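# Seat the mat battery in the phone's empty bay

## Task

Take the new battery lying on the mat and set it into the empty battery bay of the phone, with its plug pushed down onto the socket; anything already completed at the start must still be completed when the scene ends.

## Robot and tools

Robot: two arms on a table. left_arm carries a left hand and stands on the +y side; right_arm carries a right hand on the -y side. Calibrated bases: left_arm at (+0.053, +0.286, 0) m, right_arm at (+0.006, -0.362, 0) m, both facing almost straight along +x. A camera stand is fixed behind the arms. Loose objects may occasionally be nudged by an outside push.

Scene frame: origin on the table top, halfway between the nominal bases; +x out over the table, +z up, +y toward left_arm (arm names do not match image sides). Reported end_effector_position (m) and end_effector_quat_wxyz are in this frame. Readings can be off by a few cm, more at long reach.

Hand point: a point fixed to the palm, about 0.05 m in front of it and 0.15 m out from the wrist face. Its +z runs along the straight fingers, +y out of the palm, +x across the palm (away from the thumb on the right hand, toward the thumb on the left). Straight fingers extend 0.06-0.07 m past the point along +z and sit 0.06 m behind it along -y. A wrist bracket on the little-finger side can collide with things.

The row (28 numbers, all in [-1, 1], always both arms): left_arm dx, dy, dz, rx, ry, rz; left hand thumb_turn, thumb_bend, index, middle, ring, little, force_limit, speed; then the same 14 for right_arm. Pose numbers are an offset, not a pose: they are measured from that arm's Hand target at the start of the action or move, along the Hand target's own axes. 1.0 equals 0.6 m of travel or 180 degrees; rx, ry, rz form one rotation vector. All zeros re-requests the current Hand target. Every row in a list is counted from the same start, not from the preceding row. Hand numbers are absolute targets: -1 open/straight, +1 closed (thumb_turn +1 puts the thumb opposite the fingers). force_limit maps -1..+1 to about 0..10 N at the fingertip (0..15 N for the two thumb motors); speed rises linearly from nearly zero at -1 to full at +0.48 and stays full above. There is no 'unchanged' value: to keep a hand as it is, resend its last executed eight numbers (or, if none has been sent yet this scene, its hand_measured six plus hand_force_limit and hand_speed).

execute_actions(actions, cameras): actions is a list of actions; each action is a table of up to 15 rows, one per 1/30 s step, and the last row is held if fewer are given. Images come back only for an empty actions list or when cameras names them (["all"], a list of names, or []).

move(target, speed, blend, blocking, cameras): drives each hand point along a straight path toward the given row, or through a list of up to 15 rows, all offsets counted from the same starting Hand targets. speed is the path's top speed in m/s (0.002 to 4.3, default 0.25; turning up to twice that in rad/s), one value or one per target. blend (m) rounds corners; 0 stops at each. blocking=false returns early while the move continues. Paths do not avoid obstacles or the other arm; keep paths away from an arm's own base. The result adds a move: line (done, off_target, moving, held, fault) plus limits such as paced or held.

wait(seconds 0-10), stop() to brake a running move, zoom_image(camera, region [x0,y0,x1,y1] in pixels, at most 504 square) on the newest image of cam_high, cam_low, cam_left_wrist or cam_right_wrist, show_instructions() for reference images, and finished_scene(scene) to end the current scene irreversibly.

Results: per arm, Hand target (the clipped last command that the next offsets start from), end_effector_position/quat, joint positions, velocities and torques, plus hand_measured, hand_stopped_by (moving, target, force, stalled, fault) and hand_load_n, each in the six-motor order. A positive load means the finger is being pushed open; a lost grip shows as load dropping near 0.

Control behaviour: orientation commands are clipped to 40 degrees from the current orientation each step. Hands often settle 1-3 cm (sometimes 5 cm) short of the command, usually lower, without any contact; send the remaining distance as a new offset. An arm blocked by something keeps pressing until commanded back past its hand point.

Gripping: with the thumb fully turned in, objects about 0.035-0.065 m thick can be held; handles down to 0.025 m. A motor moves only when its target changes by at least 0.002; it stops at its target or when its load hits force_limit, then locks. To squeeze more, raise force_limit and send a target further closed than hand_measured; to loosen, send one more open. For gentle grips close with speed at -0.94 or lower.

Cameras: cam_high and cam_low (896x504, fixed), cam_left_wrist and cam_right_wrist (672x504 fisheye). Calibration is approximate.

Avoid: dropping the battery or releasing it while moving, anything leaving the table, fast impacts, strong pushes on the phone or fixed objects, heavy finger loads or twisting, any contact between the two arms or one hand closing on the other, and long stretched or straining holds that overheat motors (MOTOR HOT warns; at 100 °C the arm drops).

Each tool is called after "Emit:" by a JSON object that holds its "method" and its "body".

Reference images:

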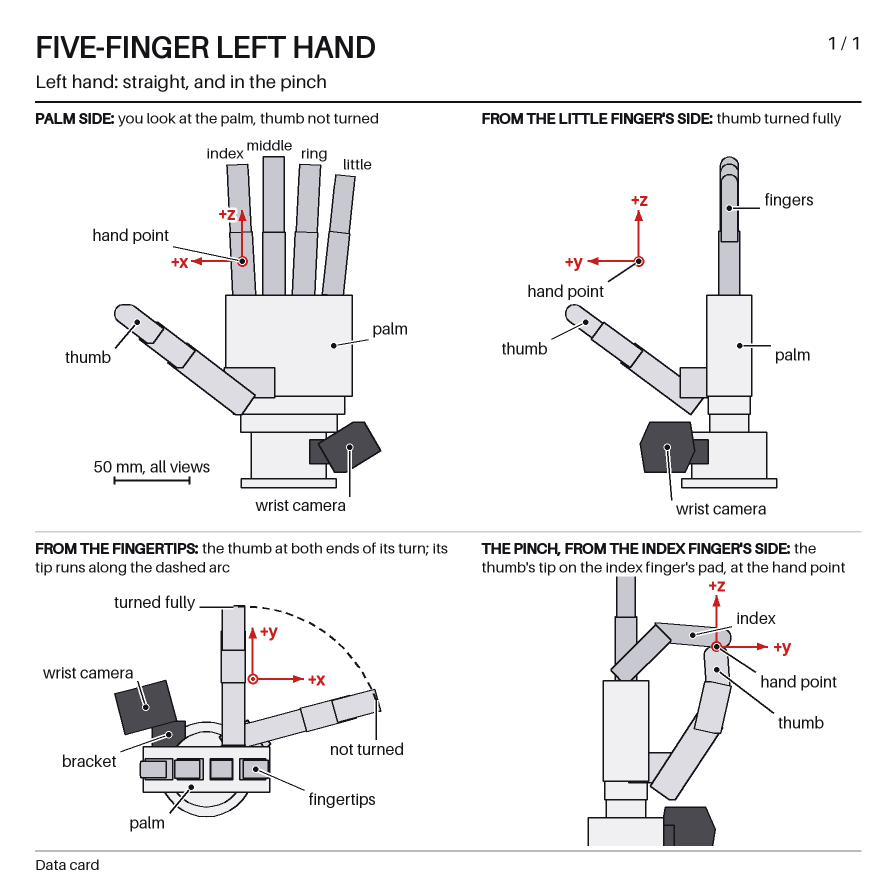

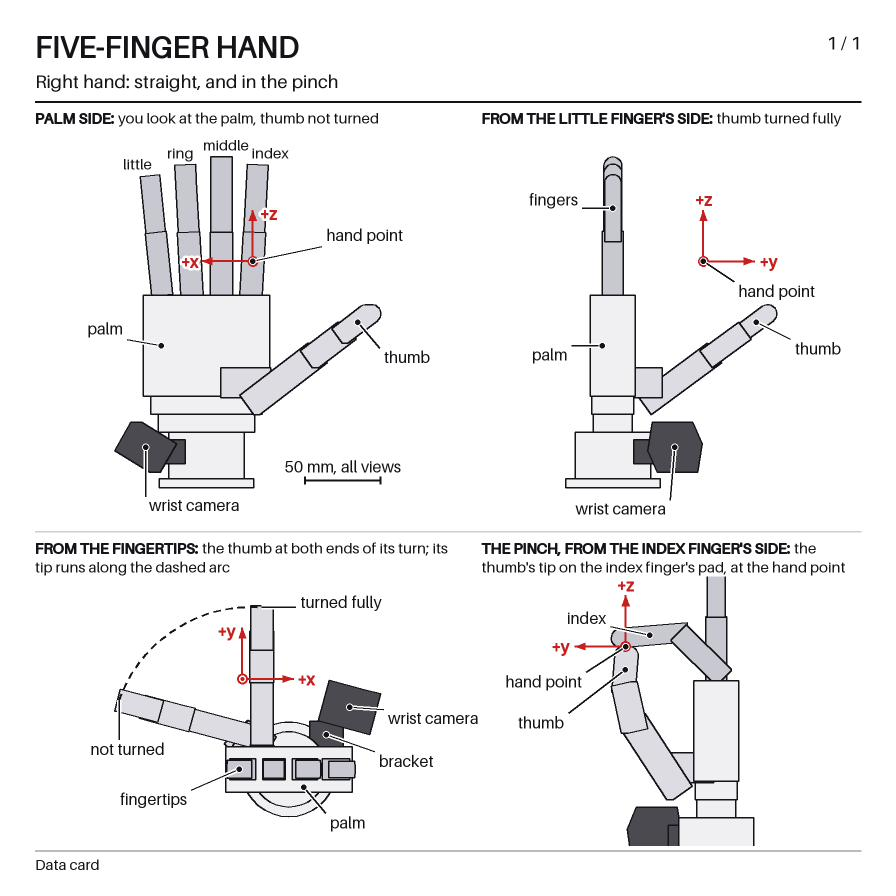

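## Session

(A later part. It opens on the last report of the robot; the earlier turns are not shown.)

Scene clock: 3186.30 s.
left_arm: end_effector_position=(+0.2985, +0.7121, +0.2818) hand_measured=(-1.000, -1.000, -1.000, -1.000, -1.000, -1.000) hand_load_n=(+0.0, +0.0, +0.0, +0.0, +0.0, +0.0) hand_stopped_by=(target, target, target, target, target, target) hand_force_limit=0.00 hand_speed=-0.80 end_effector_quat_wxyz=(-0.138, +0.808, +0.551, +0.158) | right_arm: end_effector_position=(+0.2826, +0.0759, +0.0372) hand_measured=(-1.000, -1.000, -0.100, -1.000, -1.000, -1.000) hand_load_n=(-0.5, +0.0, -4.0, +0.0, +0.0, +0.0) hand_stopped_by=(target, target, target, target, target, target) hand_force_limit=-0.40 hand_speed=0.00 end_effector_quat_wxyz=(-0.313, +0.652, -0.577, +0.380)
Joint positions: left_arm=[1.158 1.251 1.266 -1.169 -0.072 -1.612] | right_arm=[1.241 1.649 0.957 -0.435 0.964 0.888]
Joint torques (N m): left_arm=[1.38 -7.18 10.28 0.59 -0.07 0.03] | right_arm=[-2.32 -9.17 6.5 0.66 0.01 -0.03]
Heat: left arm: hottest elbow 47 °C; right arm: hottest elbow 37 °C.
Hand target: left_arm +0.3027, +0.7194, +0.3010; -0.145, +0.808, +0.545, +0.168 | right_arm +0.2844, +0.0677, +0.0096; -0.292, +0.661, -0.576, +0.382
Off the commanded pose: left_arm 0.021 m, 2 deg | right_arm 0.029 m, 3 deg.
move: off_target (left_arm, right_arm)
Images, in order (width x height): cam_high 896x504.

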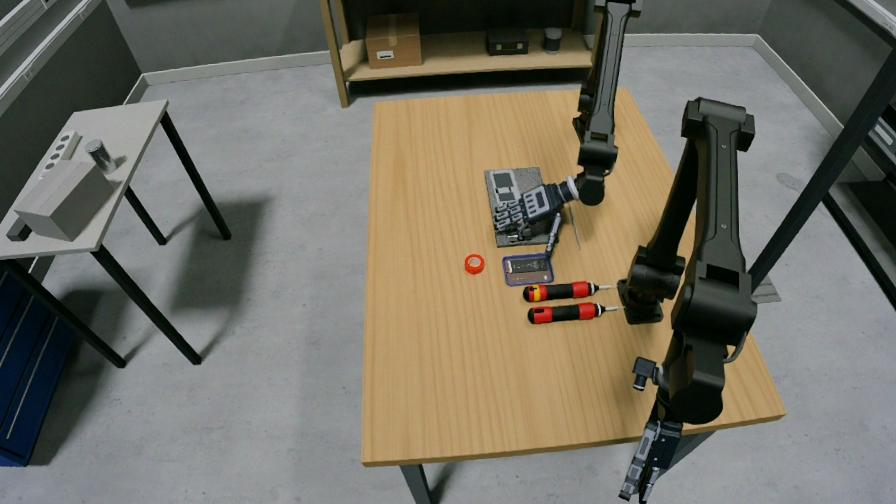

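Emit:
{"method": "move", "body": {"target": [[0,0,0,0,0,0,-1,-1,-1,-1,-1,-1,0,-0.8,-0.002,0.011,0.0072,0,0,0,-1,-1,-0.1,-1,-1,-1,-0.4,0]], "speed": 0.04, "cameras": ["cam_high","cam_right_wrist"]}}

Emit:
{"method": "zoom_image", "body": {"camera": "cam_high", "region": [500, 220, 535, 245]}}

Scene clock: 3199.30 s.
left_arm: end_effector_position=(+0.2985, +0.7121, +0.2818) hand_measured=(-1.000, -1.000, -1.000, -1.000, -1.000, -1.000) hand_load_n=(+0.0, -0.5, +0.0, +0.0, +0.0, +0.0) hand_stopped_by=(target, target, target, target, target, target) hand_force_limit=0.00 hand_speed=-0.80 end_effector_quat_wxyz=(-0.138, +0.808, +0.551, +0.158) | right_arm: end_effector_position=(+0.2838, +0.0773, +0.0360) hand_measured=(-1.000, -1.000, -0.100, -1.000, -1.000, -1.000) hand_load_n=(+0.0, +0.0, -5.5, +0.0, -0.5, +0.0) hand_stopped_by=(target, target, target, target, target, target) hand_force_limit=-0.40 hand_speed=0.00 end_effector_quat_wxyz=(-0.318, +0.648, -0.578, +0.380)
Joint positions: left_arm=[1.158 1.251 1.266 -1.169 -0.072 -1.612] | right_arm=[1.241 1.653 0.953 -0.414 0.969 0.887]
Joint torques (N m): left_arm=[1.44 -7.12 10.3 0.62 -0.08 0.03] | right_arm=[-2.32 -8.41 6.2 0.64 -0.19 -0.03]
Heat: left arm: hottest elbow 47 °C; right arm: hottest elbow 36 °C.
Hand target: left_arm +0.3027, +0.7194, +0.3010; -0.145, +0.808, +0.545, +0.168 | right_arm +0.2844, +0.0676, +0.0015; -0.292, +0.661, -0.576, +0.382
Off the commanded pose: left_arm 0.021 m, 2 deg | right_arm 0.036 m, 3 deg.
move: off_target (left_arm, right_arm)
camera_calibration:
cam_right_wrist: T_world_to_cam=[[-0.487181, -0.39545, -0.778636, 0.195602], [-0.578757, 0.813889, -0.0512351, 0.10361], [0.653985, 0.42568, -0.62538, -0.080789], [0, 0, 0, 1]] pos_world=[0.208093, 0.0274142, 0.107087]
Images, in order (width x height): cam_high 896x504, cam_right_wrist 672x504.

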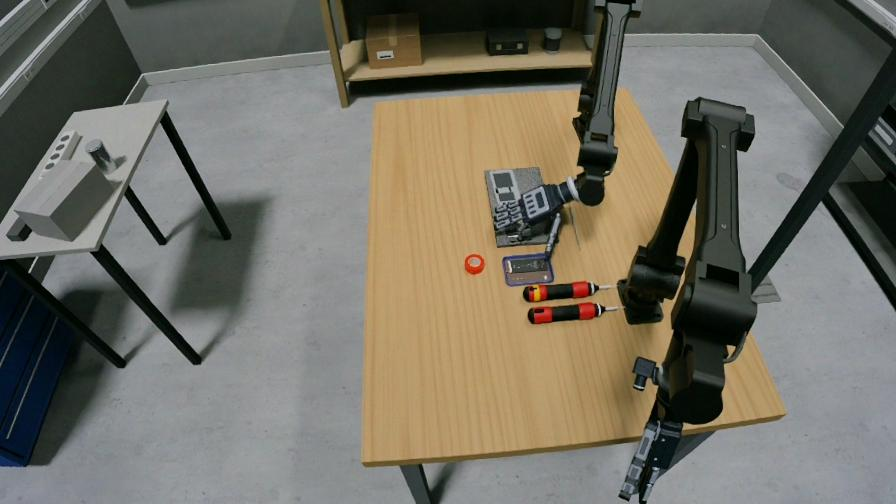

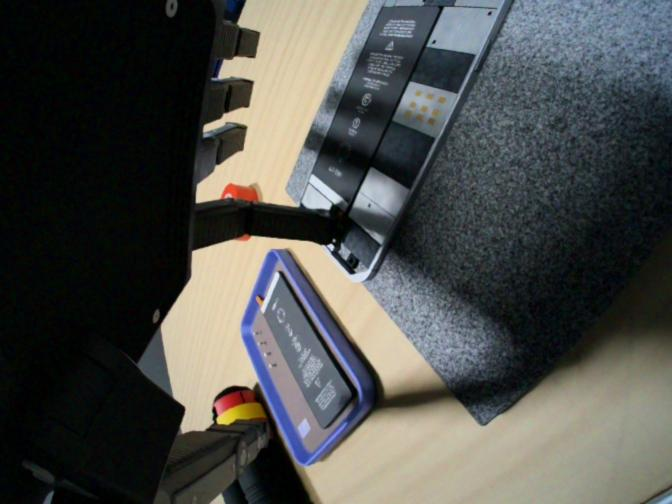

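Scaled by 14.400 from the camera's 896x504 image, which has a finer 1280x720 frame.

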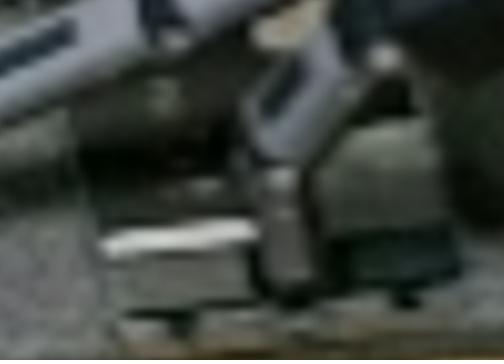

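Emit:
{"method": "move", "body": {"target": [[0,0,0,0,0,0,-1,-1,-1,-1,-1,-1,0,-0.8,-0.0085,-0.098,-0.063,0,0,0,-1,-1,-0.1,-1,-1,-1,-0.4,0],[0,0,0,0,0,0,-1,-1,-1,-1,-1,-1,0,-0.8,-0.0485,-0.138,-0.123,0,0,0,-1,-1,-1,-1,-1,-1,-0.4,0]], "speed": 0.12, "cameras": ["cam_right_wrist","cam_high"]}}

Emit:
{"method": "zoom_image", "body": {"camera": "cam_right_wrist", "region": [340, 120, 460, 240]}}

Emit:
{"method": "zoom_image", "body": {"camera": "cam_high", "region": [500, 220, 535, 245]}}

Scene clock: 3220.10 s.
left_arm: end_effector_position=(+0.2985, +0.7121, +0.2818) hand_measured=(-1.000, -1.000, -1.000, -1.000, -1.000, -1.000) hand_load_n=(+0.0, +0.0, +0.0, +0.0, +0.0, +0.0) hand_stopped_by=(target, target, target, target, target, target) hand_force_limit=0.00 hand_speed=-0.80 end_effector_quat_wxyz=(-0.138, +0.808, +0.551, +0.158) | right_arm: end_effector_position=(+0.2651, +0.0999, +0.0983) hand_measured=(-1.000, -1.000, -1.000, -1.000, -1.000, -1.000) hand_load_n=(+0.0, +0.0, +0.0, +0.0, +0.0, +0.0) hand_stopped_by=(target, target, target, target, target, target) hand_force_limit=-0.40 hand_speed=0.00 end_effector_quat_wxyz=(-0.284, +0.664, -0.574, +0.386)
Joint positions: left_arm=[1.158 1.251 1.266 -1.169 -0.072 -1.612] | right_arm=[1.288 1.63 1.153 -0.792 0.97 0.988]
Joint torques (N m): left_arm=[1.38 -7.12 10.3 0.61 -0.07 0.03] | right_arm=[-0.73 -12.28 11.71 -0.35 0.8 0.04]
Heat: left arm: hottest elbow 47 °C; right arm: hottest elbow 36 °C.
Hand target: left_arm +0.3027, +0.7194, +0.3010; -0.145, +0.808, +0.545, +0.168 | right_arm +0.2656, +0.1140, +0.1049; -0.292, +0.661, -0.576, +0.382
Off the commanded pose: left_arm 0.021 m, 2 deg | right_arm 0.015 m, 1 deg.
move: off_target (left_arm, right_arm); target 2's new numbers were sent with right_arm's hand 0.015 m and 1 deg from that target
camera_calibration:
cam_right_wrist: T_world_to_cam=[[-0.520589, -0.440002, -0.7317, 0.252687], [-0.576632, 0.8132, -0.0787498, 0.079821], [0.629668, 0.380926, -0.677062, -0.0232021], [0, 0, 0, 1]] pos_world=[0.192183, 0.0551105, 0.175467]
Images, in order (width x height): cam_high 896x504, cam_right_wrist 672x504.

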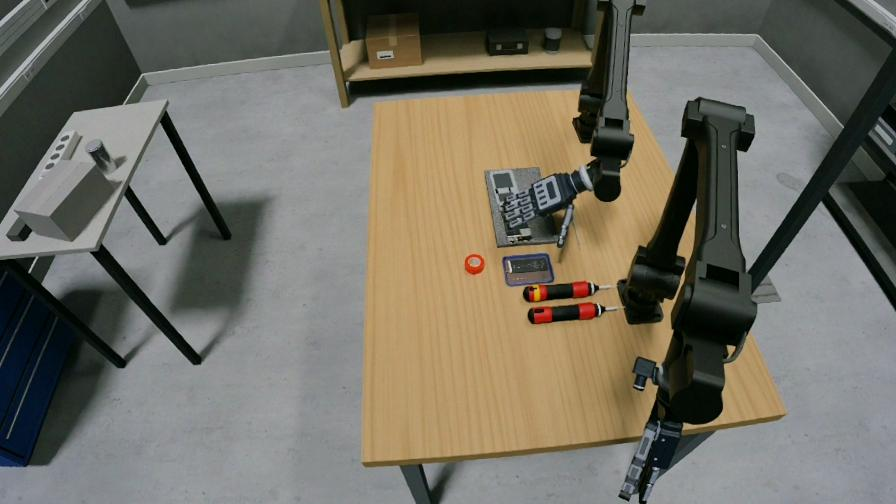

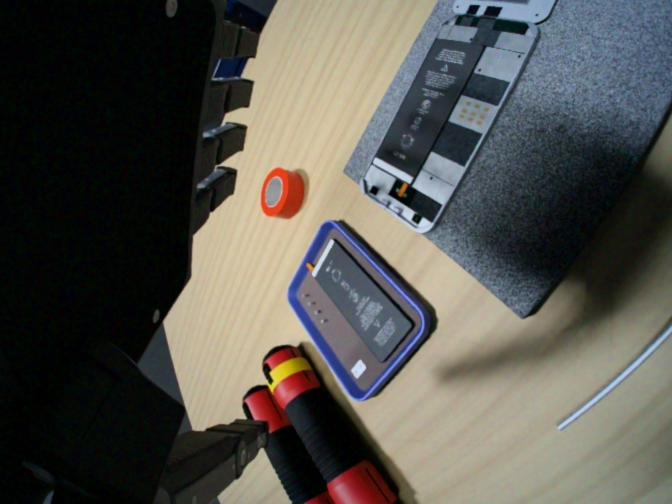

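Scaled by 4.200 from the camera's 672x504 image, which has a finer 960x720 frame.

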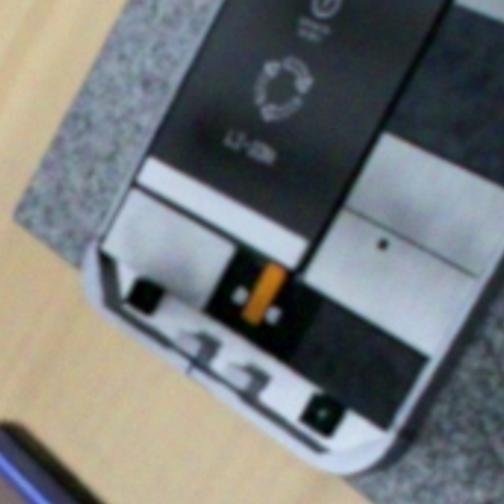

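Scaled by 14.400 from the camera's 896x504 image, which has a finer 1280x720 frame.

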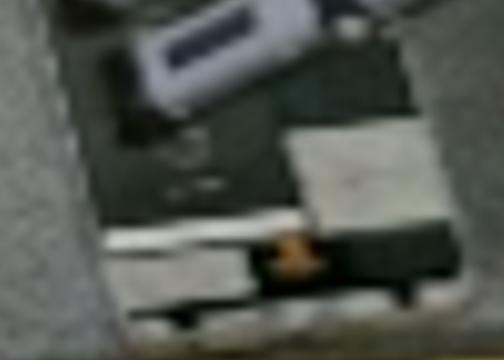

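Emit:
{"method": "finished_scene", "body": {"scene": 1}}

The scene is finished: the task was done.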